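# Put stapler and tape measure in tray

## Task

Place both the stapler and the tape measure inside the tray, while keeping the paper cutter untouched and exactly where it sits, since the user plans to return to it; the user will not read any replies.

## Robot and tools

Robot: two yam_ultra arms, left_arm and right_arm, each with a parallel two-finger gripper and a wrist camera. Calibrated base poses in the scene frame: left_arm at (-0.043, +0.295, 0) m, quat_wxyz (+1.000, 0, 0, +0.028); right_arm at (+0.011, -0.333, 0) m, quat_wxyz (+1.000, 0, 0, +0.021).

Frames. Scene frame: origin at table height, halfway between the nominal bases, +z up, +x out across the table, left_arm toward +y (arm names do not match image left/right). Table and fixed cameras use the scene frame. Every hand pose, velocity, Hand target and wrist camera pose is given in that arm's own base frame. Gripper axes: fingers extend along its +z, and they open and close along its y. end_effector_position is the point between the pads, roughly 1 cm short of the fingertips. Printed poses can be off by a few cm, more at long reach.

Row format (used by both motion tools): 16 plain numbers, always for both arms: left x, y, z, qw, qx, qy, qz, opening, then right x, y, z, qw, qx, qy, qz, opening. x, y, z are an absolute position in metres and the quaternion an absolute orientation (w first), both in that arm's base frame: a pose, not an offset. Opening runs from -1 (shut) to +1 (fully open, 0.094 m). Every row must carry a value for each field; writing 0 as an opening is a real command. To hold an arm still, repeat its pose and opening from the last result before it stopped moving, in every call. To keep an orientation steady, repeat the same target quaternion rather than the drifting measured one.

execute_actions(actions, cameras): actions is a list of actions; each action is a list of up to 15 rows, one per 1/30 s step; a short action repeats its final row to fill 15 steps. Each target must lie within 0.6 m of that gripper's position at the action's start along each of the gripper's axes, or the action is rejected for both arms; a malformed action, or a first action failing this against the latest reported state, rejects the whole call. An empty list just reports state and images. cameras: names to show; omitted, null or ["all"] gives all, [] gives none, an unknown name voids the call.

move(target, speed, blend, opening_speed, grip_force, blocking, cameras): straight-line paths from each arm's Hand target to a row, or through a list of up to 15 rows, all sharing 10 s at most. No 0.6 m limit. speed in m/s, 0.002 to 2.9, default 0.25 (rotation up to twice that in rad/s), one value or one per target. blend in m rounds corners; 0 stops at each point. opening_speed: rate per second on the -1..+1 scale, at least 0.2. grip_force: newtons per pad, 10 to 50 (default full), one value or one per arm; it persists, and lower values close slowly. blocking=false returns after about 0.5 s while the move continues; a new move takes over from the running one. Paths avoid nothing, not even the other arm; grippers lag and overshoot, more when fast or with the arm stretched. Route around an arm's own base rather than near it. Opening changes on later targets happen on arrival once everything is still. The result adds a move: line: done, off_target, moving, held, fault, and limits (paced means clipped, held means withheld steps). Unnamed arms are done (within 10 mm and 2 degrees). Neither done nor off_target tells you about contact.

wait(seconds 0..10, cameras): lets time pass holding commands; returns early if a running move ends. stop(cameras): brakes a running move. zoom_image(camera, region [x0, y0, x1, y1] pixels, at most 504 by 504): closer view of the newest image of cam_high, cam_low, cam_over, cam_left_wrist or cam_right_wrist (each 896x504). read_manual(section="licences"): licence texts only. finished_scene(scene=1): ends the scene irreversibly; the goal must hold without the robot.

Control behaviour: each step the commanded orientation is clipped to 40 degrees from the measured one, and position is favoured if both cannot be reached. One action may fall short; check Hand target and command the remainder next. Tiny moves may not start. Friction and weight can leave a gripper a few cm off its command without any contact. Tool commands shows current gripper commands.

Result lines: end_effector_position and end_effector_quat_wxyz per arm; grip_measured (same scale as opening; reads up to ~2.5 mm wide when empty and a bit narrow on a squeezed part); grip_effort_nm (motor effort, negative closing, not a pad force); Joint positions (last number is the opening in metres); Joint velocities (may say within noise or be omitted); Joint torques (include gravity, have offsets, joints 1 to 3 wrap at ±28 N m); step readings of positions for action calls; Actions left. Squeeze jumps to full force about 0.06 below first-touch reading; to release, command well above grip_measured.

Avoid: anything leaving the table (fails the task), drops, releasing moving parts, fast impacts, hard pushes, striking heavy or fixed items, contact or pressing between the two arms or their grippers and cameras (can fail the scene), strain on wrist camera cables, and nudging the paper cutter. Stretched arms, carried loads or unreachable targets heat motors: MOTOR HOT appears at 75 °C, an OVER-TEMPERATURE FAULT at 90 °C folds and disables that arm, and at 100 °C it collapses. Time keeps running while you think, and a running move continues then; loose objects may occasionally be bumped by outside pushes.

Each tool is called after "Request:" as a command line: name --argument value for each argument, lists and objects as JSON in quotes; but a table of rows of numbers goes row by row, as --pt "numbers of a row", without its own name.

## Session

Request:
execute_actions --actions '[]'

Scene clock: 0.00 s.
left_arm: end_effector_position=(+0.3895, +0.0149, +0.1466) grip_measured=+1.000 grip_effort_nm=n/a end_effector_quat_wxyz=(+0.677, -0.048, +0.732, +0.052) | right_arm: end_effector_position=(+0.3724, -0.0077, +0.1433) grip_measured=+1.000 grip_effort_nm=n/a end_effector_quat_wxyz=(+0.679, +0.062, +0.730, -0.054)
Joint positions: left_arm=[-0.054 1.541 0.269 1.194 -0.195 -0.003 0.094] | right_arm=[0.106 1.507 0.205 1.227 0.269 0.025 0.094]
Joint velocities: within noise
Joint torques (N m): no reading
Heat: left arm: 37 °C; right arm: 38 °C.
Hand target: left_arm +0.3910, +0.0150, +0.1533; +0.684, -0.049, +0.726, +0.051 | right_arm +0.3731, -0.0077, +0.1444; +0.679, +0.062, +0.729, -0.054
Tool commands: left_gripper/opening=+1.0 right_gripper/opening=+1.0

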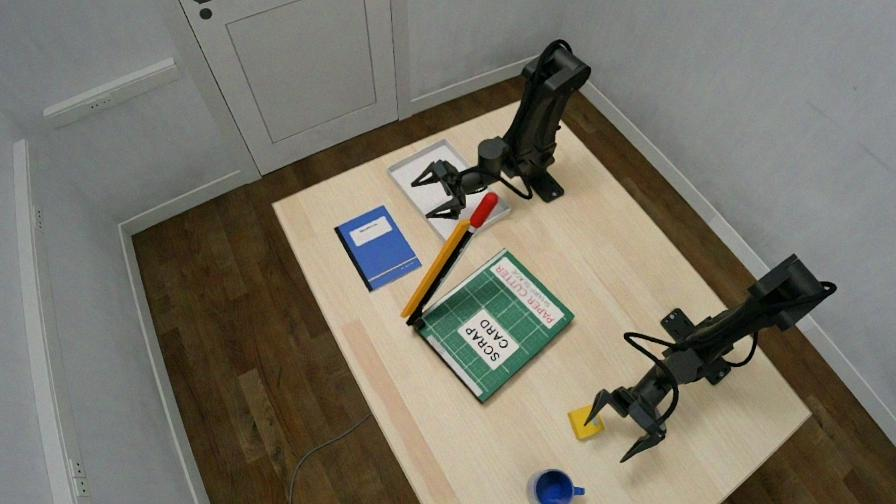

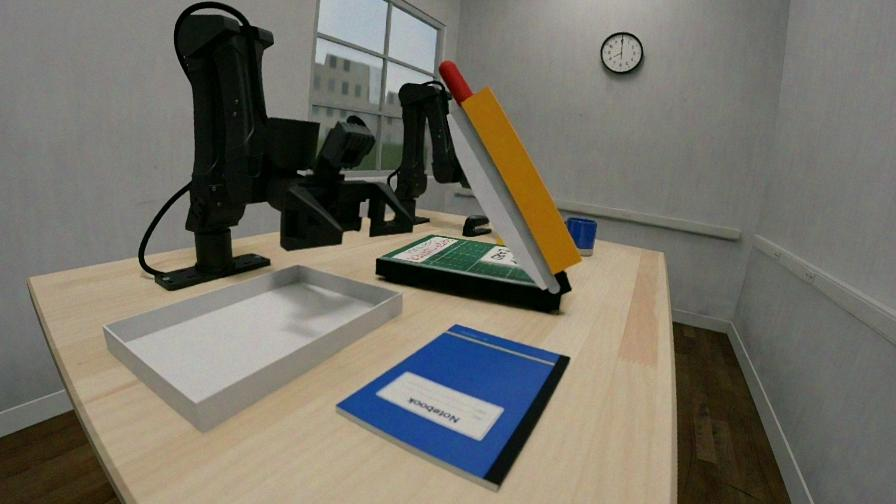

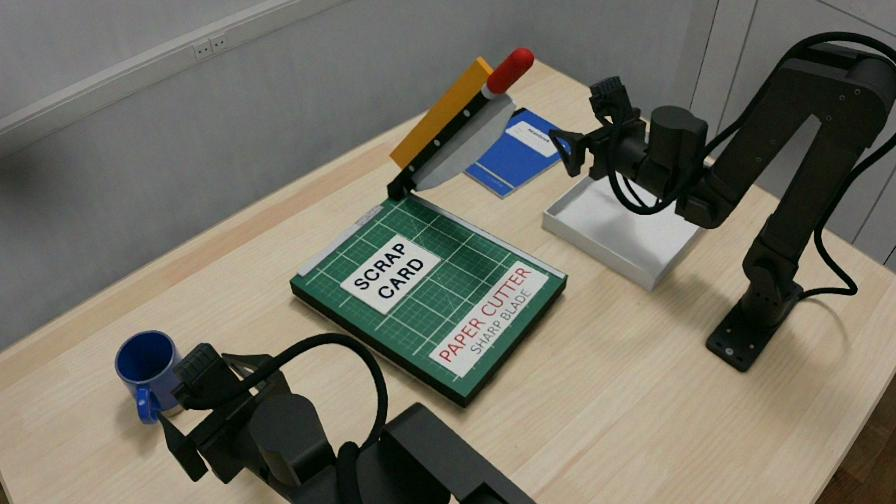

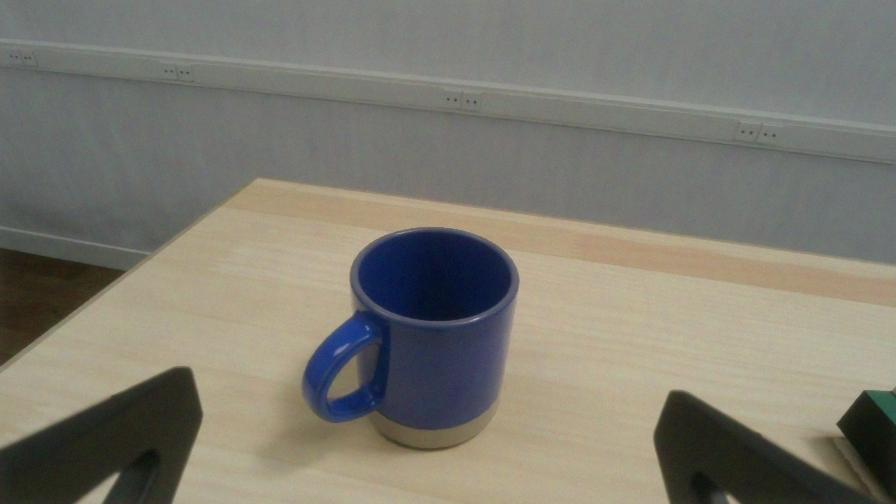

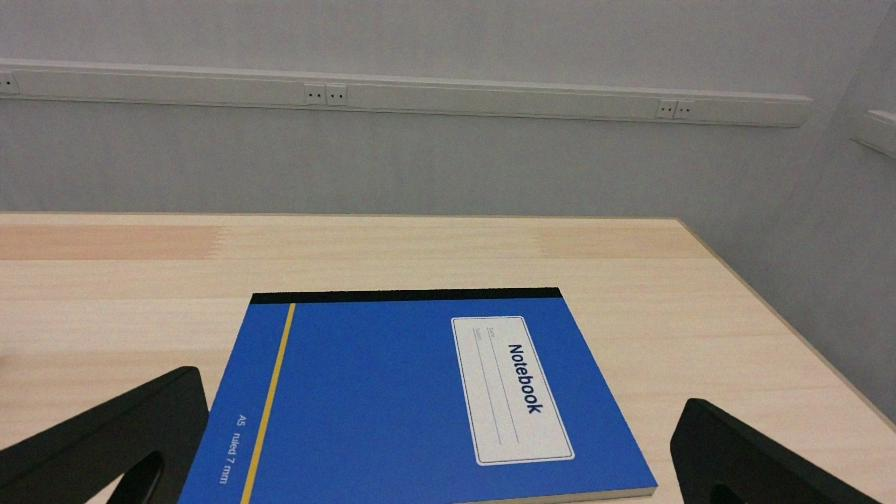

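Request:
zoom_image --camera "cam_low" --region '[360, 160, 620, 306]'

Request:
zoom_image --camera "cam_high" --region '[500, 340, 720, 504]'

Request:
zoom_image --camera "cam_high" --region '[370, 110, 580, 310]'

Request:
zoom_image --camera "cam_over" --region '[0, 300, 400, 504]'

Scaled by 1.938 from the camera's 896x504 image, which has a finer 1280x720 frame.

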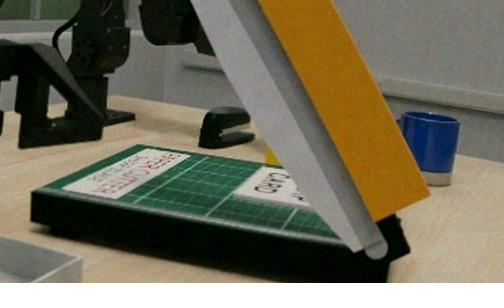

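Scaled by 2.291 from the camera's 896x504 image, which has a finer 1280x720 frame.

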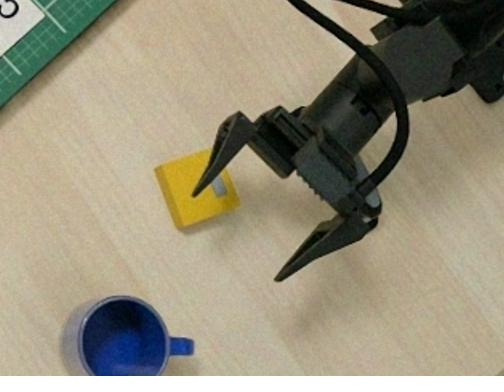

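Scaled by 2.400 from the camera's 896x504 image, which has a finer 1280x720 frame.

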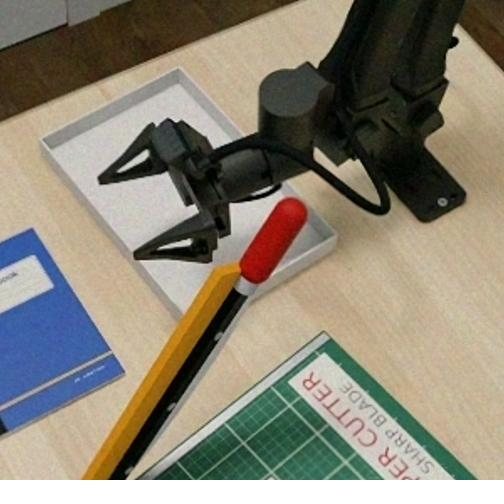

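Scaled by 1.260 from the camera's 896x504 image, which has a finer 1280x720 frame.

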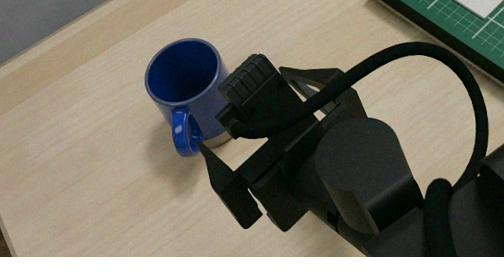

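Request:
move --target '[0.28, 0.0, 0.28, 0.3827, 0, 0.9239, 0, 1.0, 0.3724, -0.0077, 0.1433, 0.679, 0.062, 0.730, -0.054, 1.0]' --speed 0.2

Scene clock: 110.60 s.
left_arm: end_effector_position=(+0.2782, -0.0008, +0.2691) grip_measured=+1.000 grip_effort_nm=-0.01 end_effector_quat_wxyz=(+0.371, -0.002, +0.929, +0.000) | right_arm: end_effector_position=(+0.3724, -0.0077, +0.1433) grip_measured=+1.000 grip_effort_nm=-0.01 end_effector_quat_wxyz=(+0.679, +0.062, +0.730, -0.054)
Joint positions: left_arm=[-0.014 1.005 1.213 -1.02 -0.012 -0.013 0.094] | right_arm=[0.106 1.507 0.205 1.227 0.269 0.025 0.094]
Joint torques (N m): left_arm=[0.68 -1.29 9.4 1.53 0.03 0.09] | right_arm=[-0.06 -3.85 5.91 2.75 0.05 -0.04]
Heat: left arm: 37 °C; right arm: 39 °C.
Hand target: left_arm +0.2798, +0.0000, +0.2800; +0.383, +0.000, +0.924, +0.000 | right_arm +0.3724, -0.0078, +0.1433; +0.679, +0.062, +0.730, -0.054
Off the commanded pose: left_arm 0.011 m, 1 deg | right_arm 0.000 m, 0 deg.
move: off_target (left_arm)

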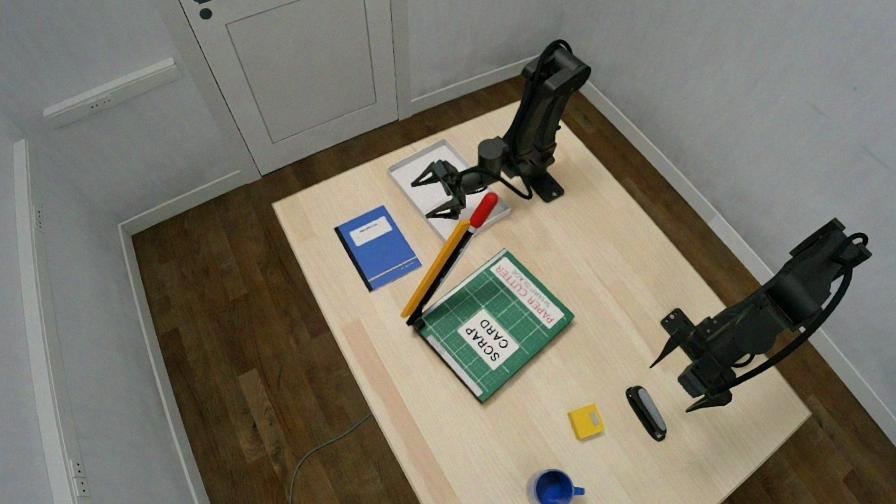

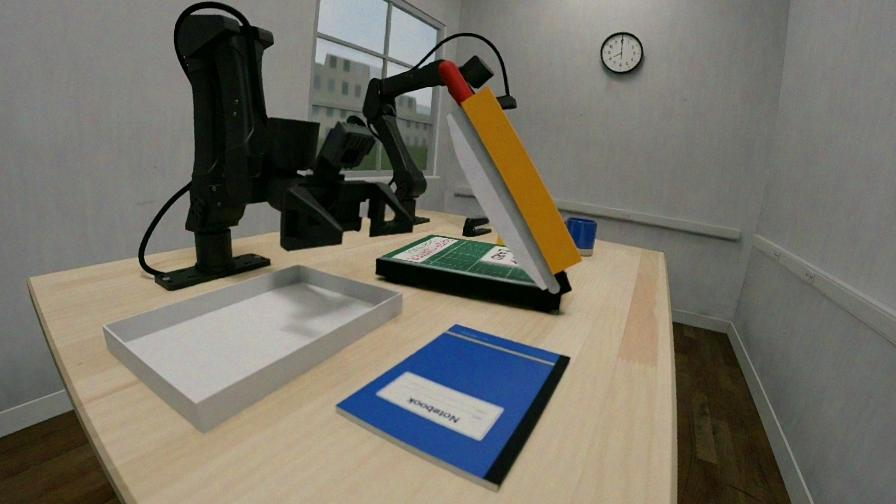

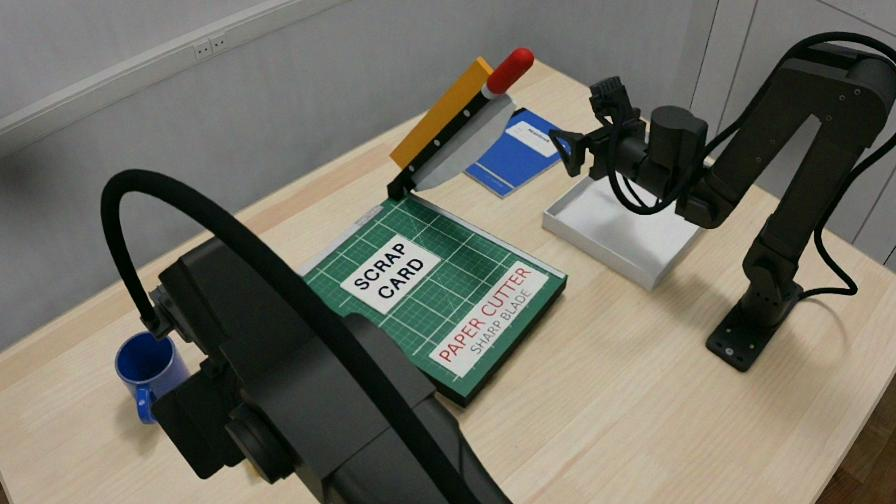

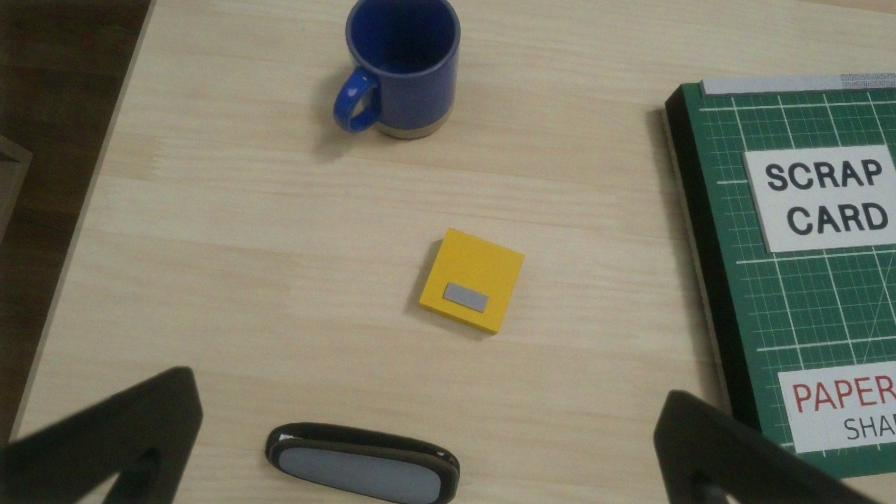

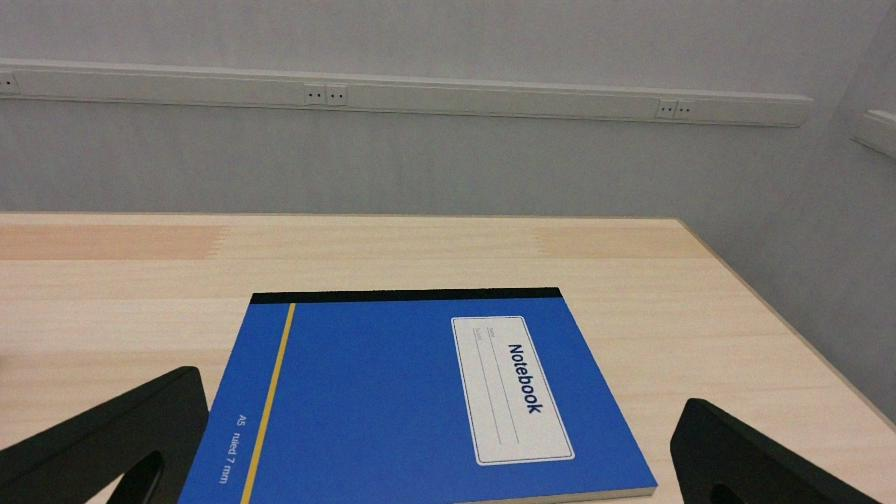

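Request:
zoom_image --camera "cam_left_wrist" --region '[380, 200, 560, 360]'

Request:
zoom_image --camera "cam_left_wrist" --region '[230, 380, 500, 504]'

Request:
zoom_image --camera "cam_high" --region '[540, 360, 720, 460]'

Scaled by 2.800 from the camera's 896x504 image, which has a finer 1280x720 frame.

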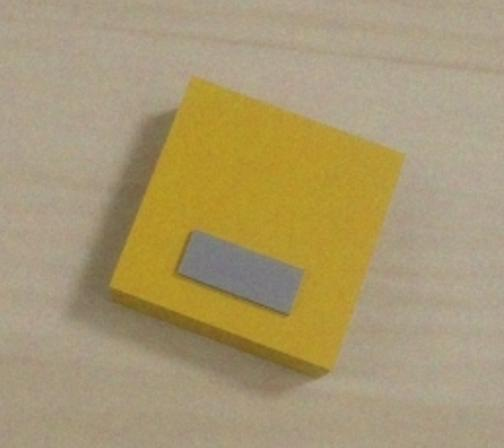

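Scaled by 1.867 from the camera's 896x504 image, which has a finer 1280x720 frame.

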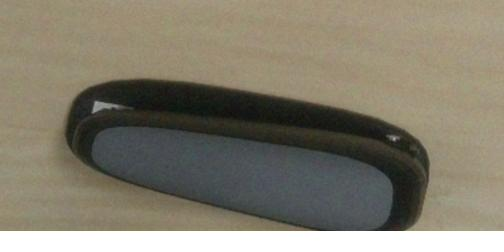

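Scaled by 2.800 from the camera's 896x504 image, which has a finer 1280x720 frame.

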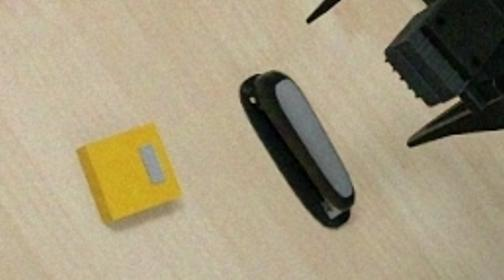

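Request:
move --target '[0.366, -0.028, 0.14, 0, 0.1478, 0.989, 0, 1.0, 0.22, 0.0, 0.22, 0.1736, 0, 0.9848, 0, 1.0]' --speed 0.25

Scene clock: 286.03 s.
left_arm: end_effector_position=(+0.3610, -0.0266, +0.1350) grip_measured=+1.000 grip_effort_nm=-0.01 end_effector_quat_wxyz=(-0.008, +0.141, +0.990, -0.004) | right_arm: end_effector_position=(+0.2208, +0.0000, +0.2152) grip_measured=+1.000 grip_effort_nm=-0.01 end_effector_quat_wxyz=(+0.174, +0.001, +0.985, -0.003)
Joint positions: left_arm=[-0.073 1.938 1.779 -1.428 0.007 0.21 0.094] | right_arm=[0.001 1.106 1.256 -1.37 0.006 0.001 0.094]
Joint torques (N m): left_arm=[-0.51 -7.68 8.84 0.35 -0.08 0.1] | right_arm=[-0.68 -1.33 9.91 1.28 -0.07 -0.16]
Heat: left arm: 39 °C; right arm: 42 °C.
Hand target: left_arm +0.3658, -0.0279, +0.1399; +0.000, +0.148, +0.989, +0.000 | right_arm +0.2200, +0.0000, +0.2200; +0.174, +0.000, +0.985, +0.000
Off the commanded pose: left_arm 0.007 m, 1 deg | right_arm 0.005 m, 0 deg.
move: done

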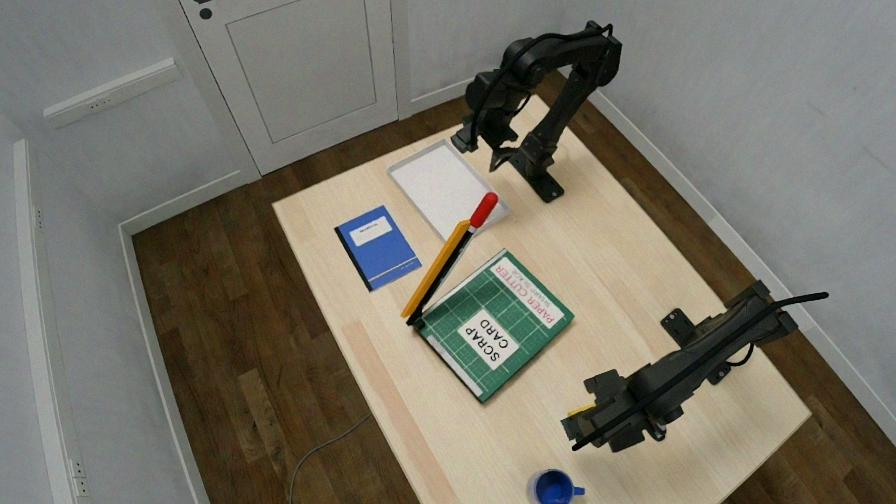

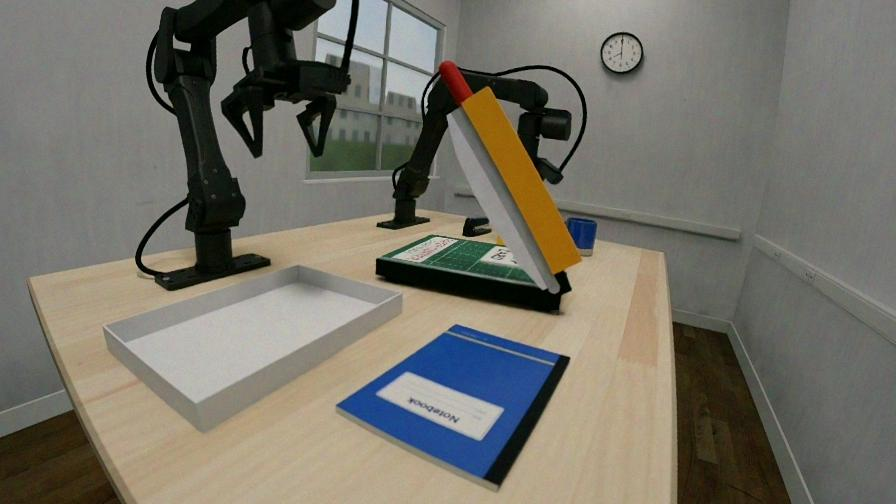

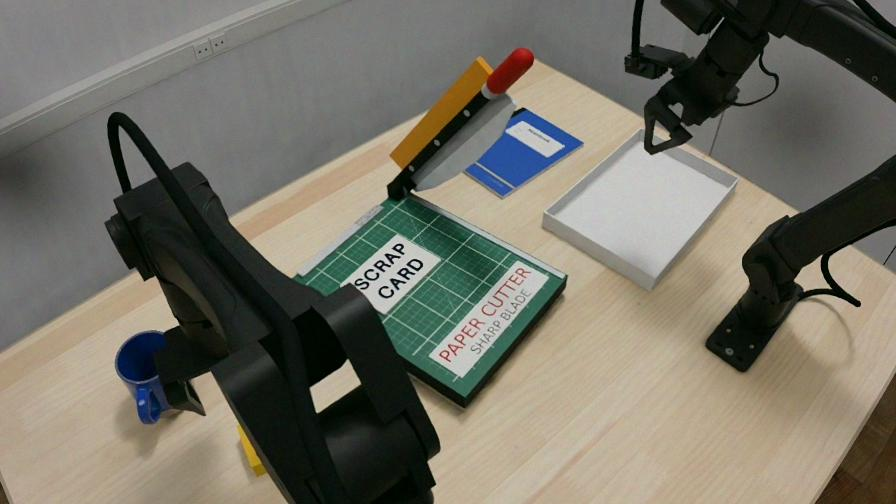

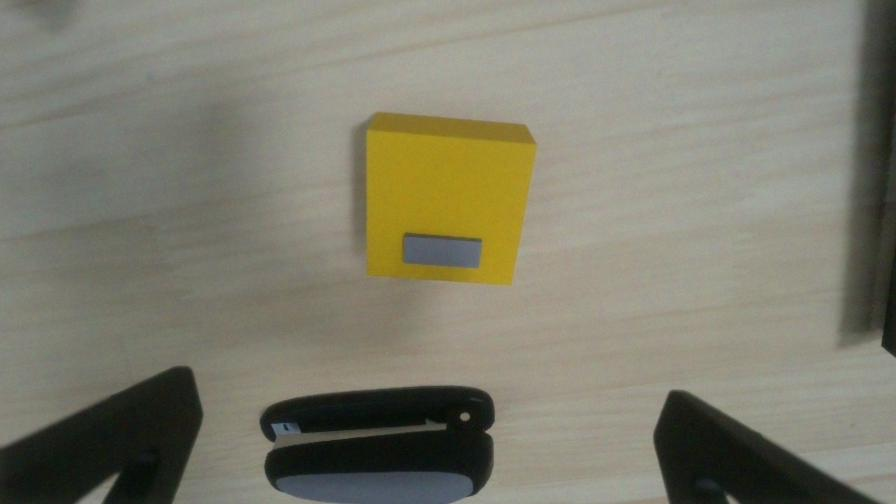

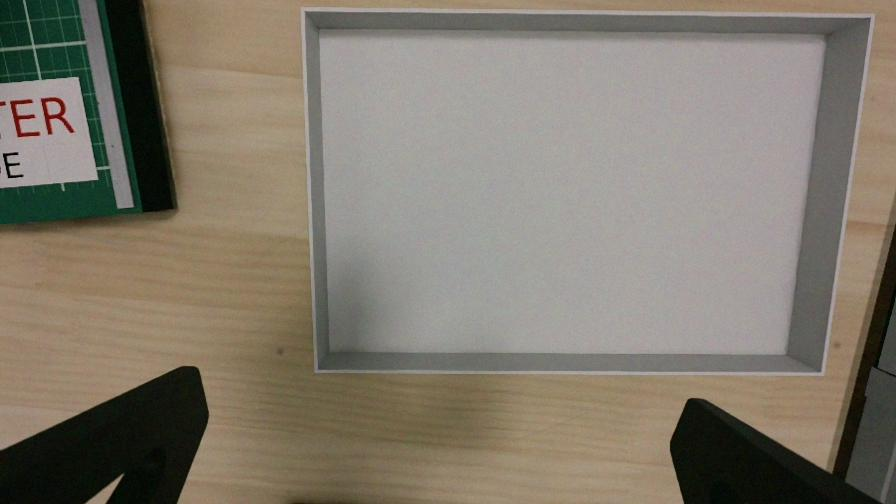

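Request:
move --target '[0.368, -0.029, 0.033, 0, 0.1478, 0.989, 0, 1.0, 0.22, 0.0, 0.22, 0.1736, 0, 0.9848, 0, 1.0]' --speed 0.15 --cameras '["cam_left_wrist", "cam_high"]'

Scene clock: 353.90 s.
left_arm: end_effector_position=(+0.3665, -0.0271, +0.0355) grip_measured=+1.000 grip_effort_nm=-0.01 end_effector_quat_wxyz=(-0.002, +0.141, +0.990, -0.004) | right_arm: end_effector_position=(+0.2207, +0.0000, +0.2151) grip_measured=+1.000 grip_effort_nm=-0.01 end_effector_quat_wxyz=(+0.174, +0.000, +0.985, -0.003)
Joint positions: left_arm=[-0.073 1.991 1.455 -1.04 0.007 0.21 0.094] | right_arm=[0.001 1.106 1.256 -1.371 0.006 0.001 0.094]
Joint torques (N m): left_arm=[-0.66 -8.13 5.49 0.52 -0.1 0.06] | right_arm=[-0.69 -1.33 9.91 1.25 -0.05 -0.11]
Heat: left arm: 39 °C; right arm: 40 °C.
Hand target: left_arm +0.3679, -0.0289, +0.0330; +0.000, +0.148, +0.989, +0.000 | right_arm +0.2200, +0.0000, +0.2200; +0.174, +0.000, +0.985, +0.000
Off the commanded pose: left_arm 0.004 m, 1 deg | right_arm 0.005 m, 0 deg.
move: done
Images, in order (width x height): cam_high 896x504, cam_left_wrist 896x504.

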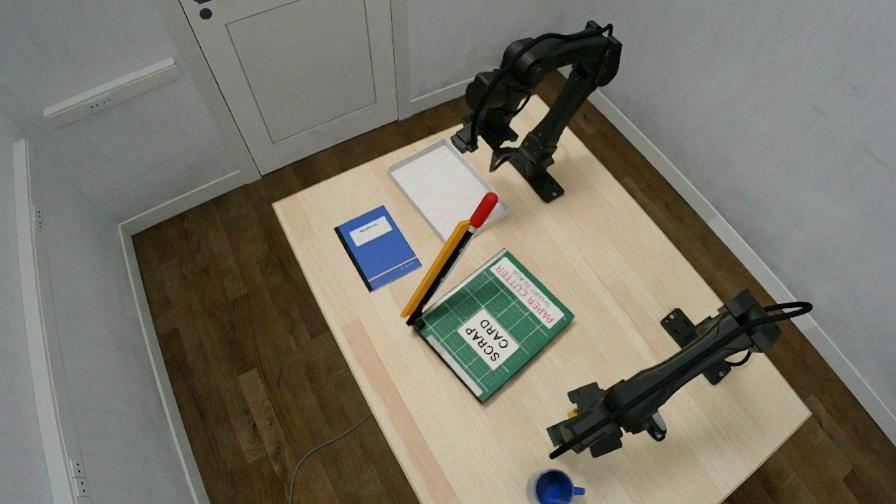

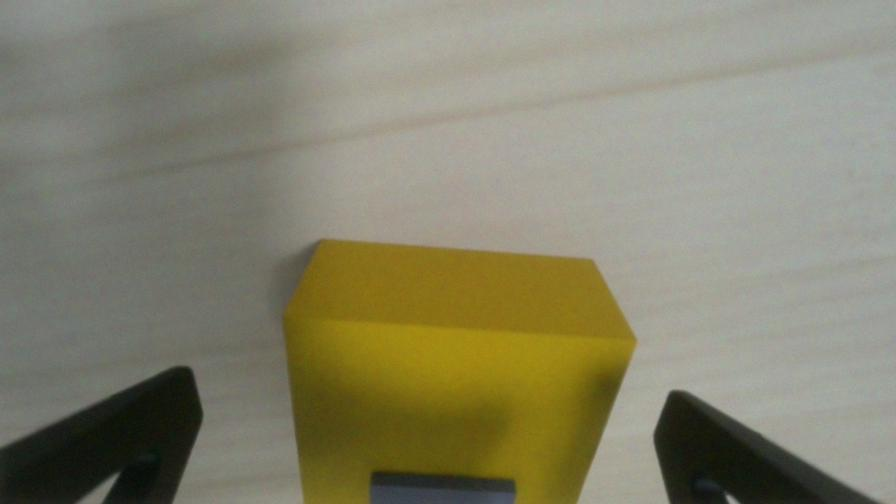

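Request:
move --pt "0.3633 -0.0307 0.024 0 0.1478 0.989 0 1.0 0.22 0.0 0.22 0.1736 0 0.9848 0 1.0" --pt "0.3633 -0.0307 0.024 0 0.1478 0.989 0 0.2 0.22 0.0 0.22 0.1736 0 0.9848 0 1.0" --speed 0.1 --grip_force '[35, 50]' --cameras '["cam_left_wrist"]'

Scene clock: 369.03 s.
left_arm: end_effector_position=(+0.3627, -0.0296, +0.0255) grip_measured=+0.280 grip_effort_nm=-0.71 end_effector_quat_wxyz=(-0.003, +0.145, +0.989, -0.004) | right_arm: end_effector_position=(+0.2207, +0.0000, +0.2151) grip_measured=+1.000 grip_effort_nm=-0.01 end_effector_quat_wxyz=(+0.174, +0.000, +0.985, -0.003)
Joint positions: left_arm=[-0.081 1.991 1.413 -0.999 0.007 0.21 0.06] | right_arm=[0.001 1.106 1.256 -1.371 0.006 0.001 0.094]
Joint torques (N m): left_arm=[-0.54 -8.38 5.16 0.53 -0.09 0.01] | right_arm=[-0.72 -1.36 9.89 1.26 -0.06 -0.11]
Heat: left arm: 38 °C; right arm: 40 °C.
Hand target: left_arm +0.3633, -0.0307, +0.0240; +0.000, +0.148, +0.989, +0.000 | right_arm +0.2200, +0.0000, +0.2200; +0.174, +0.000, +0.985, +0.000
Off the commanded pose: left_arm 0.002 m, 1 deg | right_arm 0.005 m, 0 deg.
grip_force (N): 35, 50
move: done
Images, in order (width x height): cam_left_wrist 896x504.

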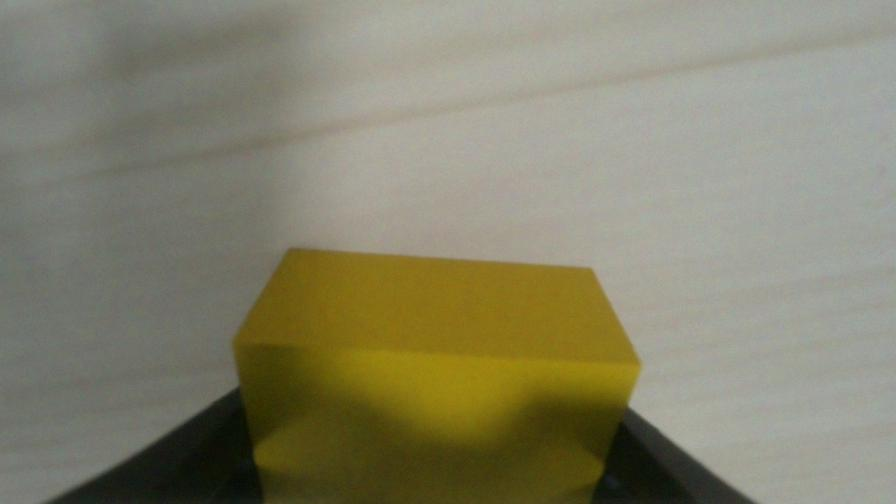

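Request:
move --pt "0.3633 -0.0307 0.12 0 0.1478 0.989 0 0.2 0.22 0.0 0.22 0.1736 0 0.9848 0 1.0" --pt "0.126 -0.303 0.12 0 0.7266 0.6871 0 0.2 0.22 0.0 0.22 0.1736 0 0.9848 0 1.0" --pt "0.126 -0.303 0.05 0 0.7266 0.6871 0 0.2 0.22 0.0 0.22 0.1736 0 0.9848 0 1.0" --blend '[0.04, 0.03, 0]' --speed '[0.2, 0.3, 0.2]' --cameras '["cam_high", "cam_over", "cam_left_wrist", "cam_right_wrist"]'

Scene clock: 408.23 s.
left_arm: end_effector_position=(+0.1240, -0.3005, +0.0490) grip_measured=+0.279 grip_effort_nm=-0.76 end_effector_quat_wxyz=(-0.008, +0.724, +0.690, +0.001) | right_arm: end_effector_position=(+0.2207, +0.0000, +0.2151) grip_measured=+1.000 grip_effort_nm=-0.01 end_effector_quat_wxyz=(+0.174, +0.000, +0.985, -0.003)
Joint positions: left_arm=[-1.181 1.831 1.292 -1.047 0.003 0.439 0.06] | right_arm=[0.001 1.106 1.256 -1.371 0.006 0.001 0.094]
Joint torques (N m): left_arm=[0.14 -7.43 5.91 0.48 -0.07 0.08] | right_arm=[-0.69 -1.35 9.92 1.26 -0.05 -0.11]
Heat: left arm: 36 °C; right arm: 40 °C.
Hand target: left_arm +0.1260, -0.3030, +0.0501; +0.000, +0.726, +0.687, +0.000 | right_arm +0.2200, +0.0000, +0.2200; +0.174, +0.000, +0.985, +0.000
Off the commanded pose: left_arm 0.003 m, 1 deg | right_arm 0.005 m, 0 deg.
grip_force (N): 35, 50
move: done
Images, in order (width x height): cam_high 896x504, cam_over 896x504, cam_left_wrist 896x504, cam_right_wrist 896x504.

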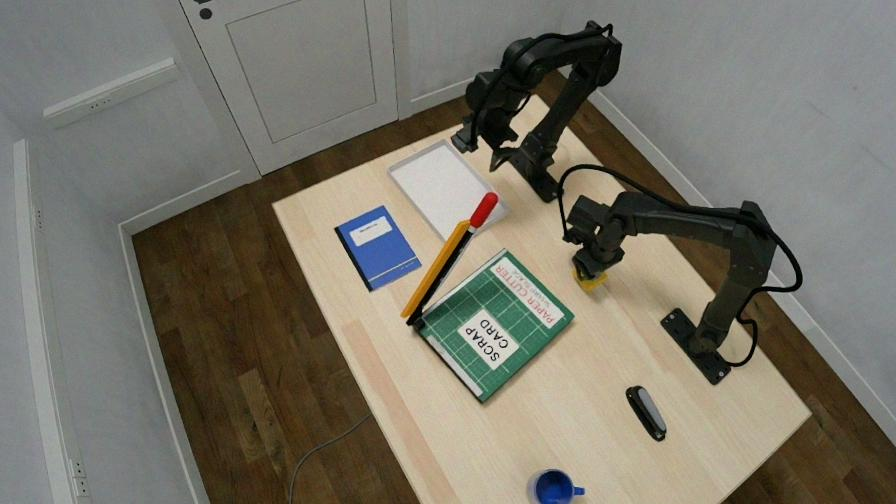

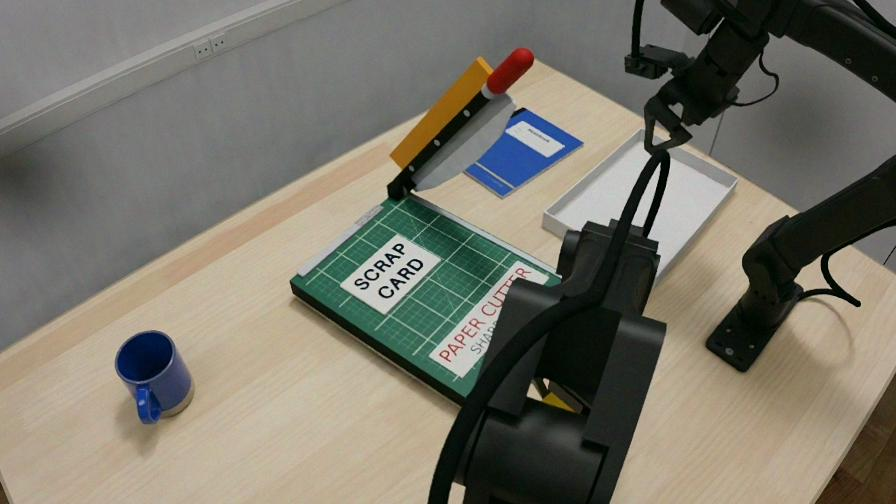

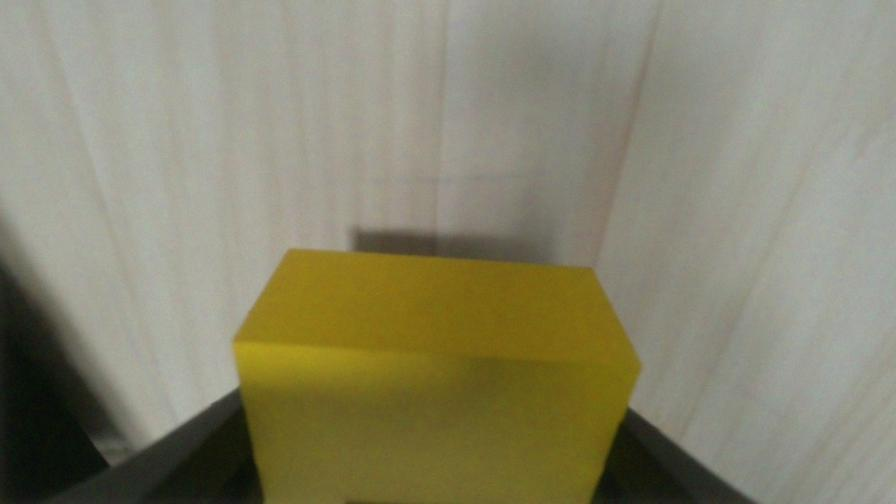

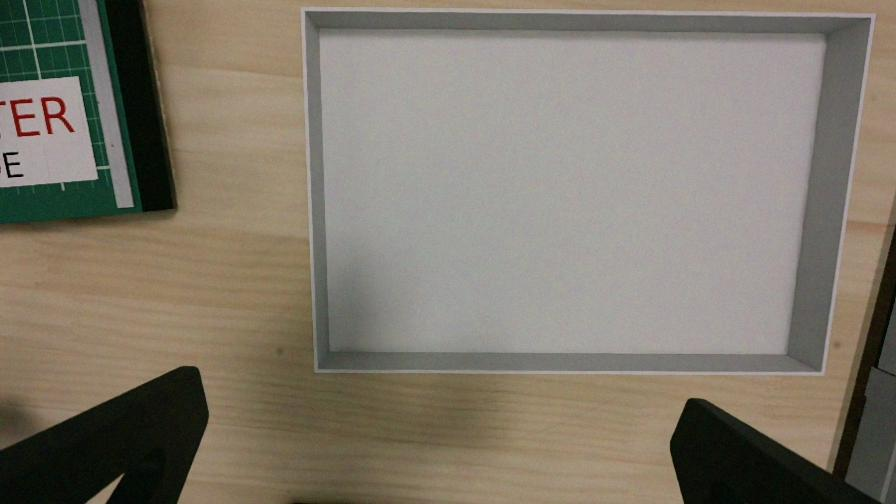

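Request:
move --pt "0.127 -0.304 0.0275 0 0.7266 0.6871 0 0.2 0.22 0.0 0.22 0.1736 0 0.9848 0 1.0" --pt "0.127 -0.304 0.0275 0 0.7266 0.6871 0 0.8 0.22 0.0 0.22 0.1736 0 0.9848 0 1.0" --pt "0.127 -0.304 0.13 0 0.7266 0.6871 0 0.8 0.22 0.0 0.22 0.1736 0 0.9848 0 1.0" --blend '[0, 0, 0]' --speed '[0.06, 0.1, 0.15]' --opening_speed 0.6 --cameras '["cam_high", "cam_left_wrist"]'

Scene clock: 466.97 s.
left_arm: end_effector_position=(+0.1238, -0.3001, +0.1163) grip_measured=+0.798 grip_effort_nm=0.11 end_effector_quat_wxyz=(-0.020, +0.725, +0.689, +0.006) | right_arm: end_effector_position=(+0.2207, +0.0000, +0.2151) grip_measured=+1.000 grip_effort_nm=-0.01 end_effector_quat_wxyz=(+0.174, +0.000, +0.985, -0.003)
Joint positions: left_arm=[-1.181 1.813 1.54 -1.34 0.003 0.441 0.084] | right_arm=[0.001 1.106 1.256 -1.371 0.006 0.001 0.094]
Joint torques (N m): left_arm=[0.32 -8.95 8.57 0.3 -0.06 0.09] | right_arm=[-0.66 -1.35 9.89 1.27 -0.06 -0.11]
Heat: left arm: 36 °C; right arm: 40 °C.
Hand target: left_arm +0.1269, -0.3037, +0.1299; +0.000, +0.727, +0.687, +0.000 | right_arm +0.2200, +0.0000, +0.2200; +0.174, +0.000, +0.985, +0.000
Off the commanded pose: left_arm 0.015 m, 2 deg | right_arm 0.005 m, 0 deg.
grip_force (N): 35, 50
move: off_target (left_arm)
Images, in order (width x height): cam_high 896x504, cam_left_wrist 896x504.

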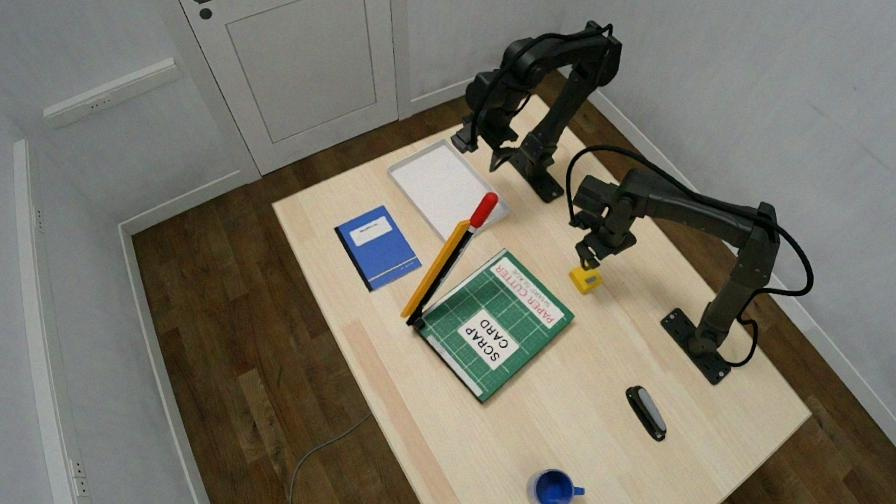

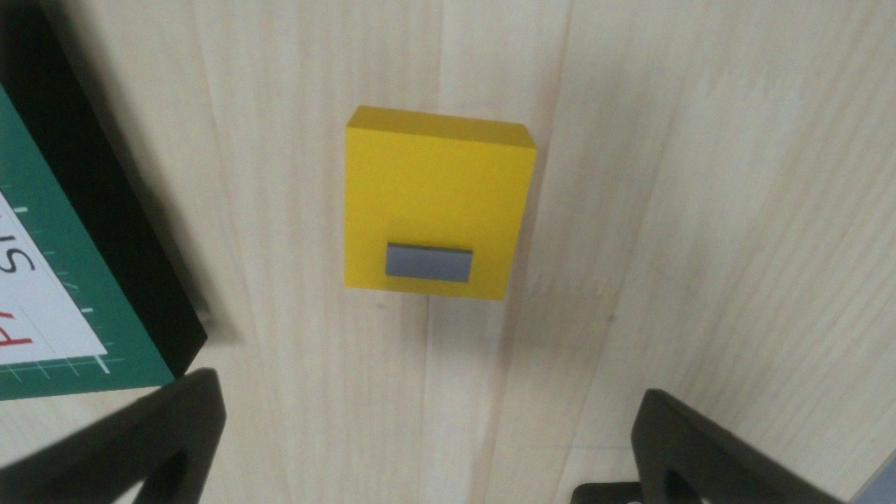

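Request:
move --target '[0.227, 0.041, 0.145, 0, 0.7615, 0.6481, 0, 1.0, 0.102, 0.3315, 0.15, 0, -0.6788, 0.7343, 0, 1.0]' --speed 0.25

Scene clock: 507.60 s.
left_arm: end_effector_position=(+0.2223, +0.0410, +0.1395) grip_measured=+0.998 grip_effort_nm=0.11 end_effector_quat_wxyz=(-0.008, +0.760, +0.650, -0.003) | right_arm: end_effector_position=(+0.1038, +0.3293, +0.1501) grip_measured=+1.000 grip_effort_nm=-0.01 end_effector_quat_wxyz=(+0.008, -0.675, +0.737, -0.001)
Joint positions: left_arm=[0.169 1.409 1.212 -1.387 -0.011 1.895 0.094] | right_arm=[1.267 1.845 1.715 -1.428 0.009 -0.216 0.094]
Joint torques (N m): left_arm=[0.51 -3.44 8.79 0.32 0.06 0.08] | right_arm=[0.14 -6.67 9.87 0.51 -0.05 -0.11]
Heat: left arm: 36 °C; right arm: 40 °C.
Hand target: left_arm +0.2269, +0.0410, +0.1449; +0.000, +0.762, +0.648, +0.000 | right_arm +0.1021, +0.3314, +0.1500; +0.000, -0.679, +0.734, +0.000
Off the commanded pose: left_arm 0.007 m, 1 deg | right_arm 0.003 m, 1 deg.
grip_force (N): 35, 50
move: done

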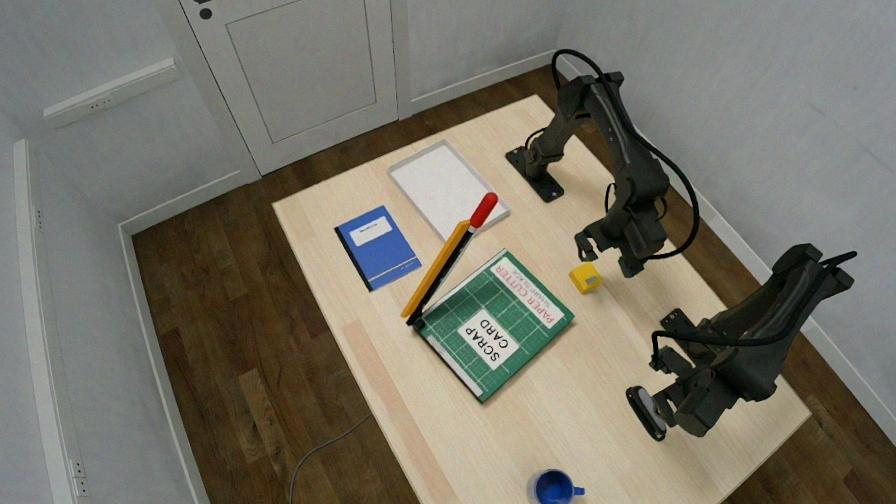

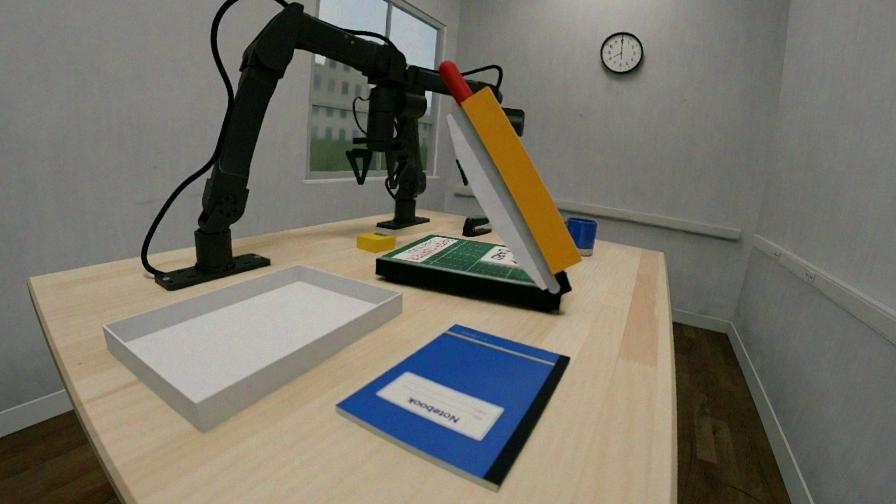

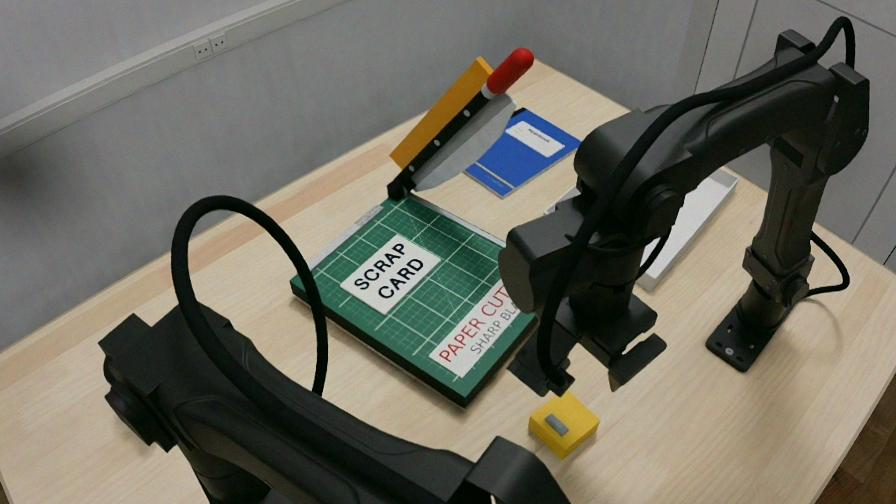

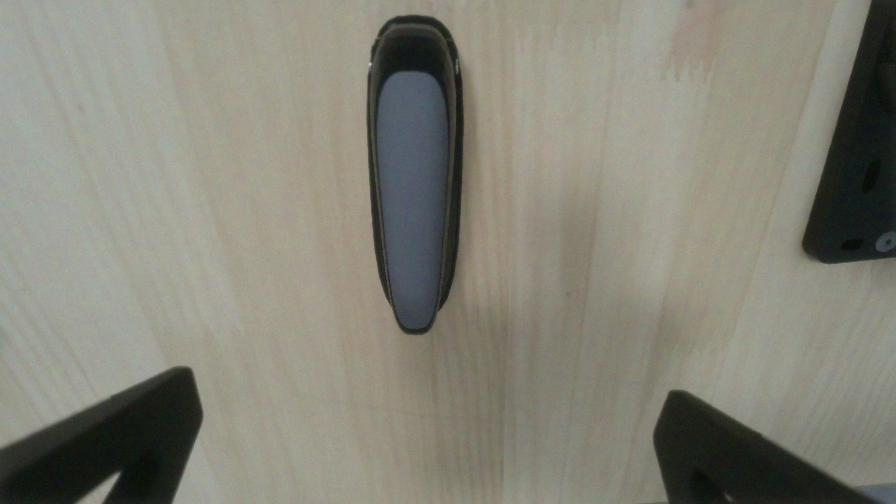

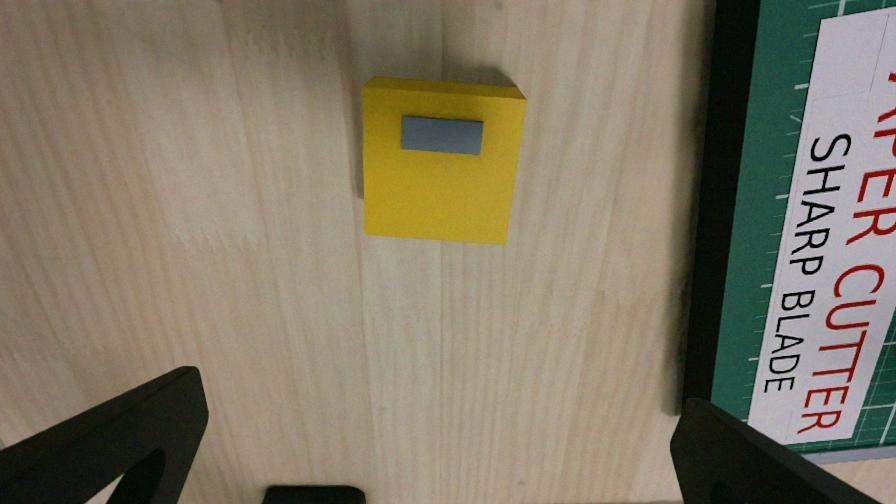

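Request:
zoom_image --camera "cam_left_wrist" --region '[320, 0, 520, 350]'

Request:
zoom_image --camera "cam_low" --region '[340, 190, 520, 270]'

Scaled by 1.440 from the camera's 896x504 image, which has a finer 1280x720 frame.

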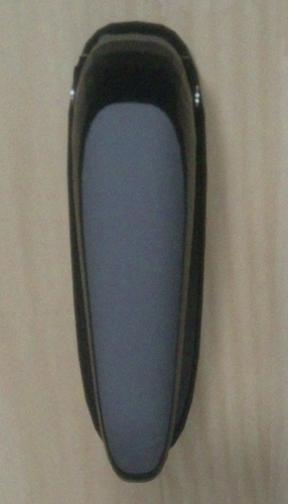

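Scaled by 2.800 from the camera's 896x504 image, which has a finer 1280x720 frame.

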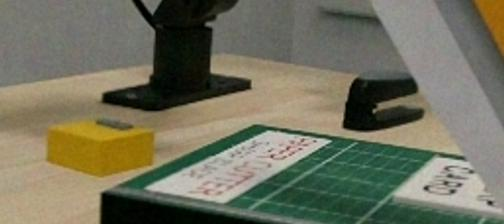

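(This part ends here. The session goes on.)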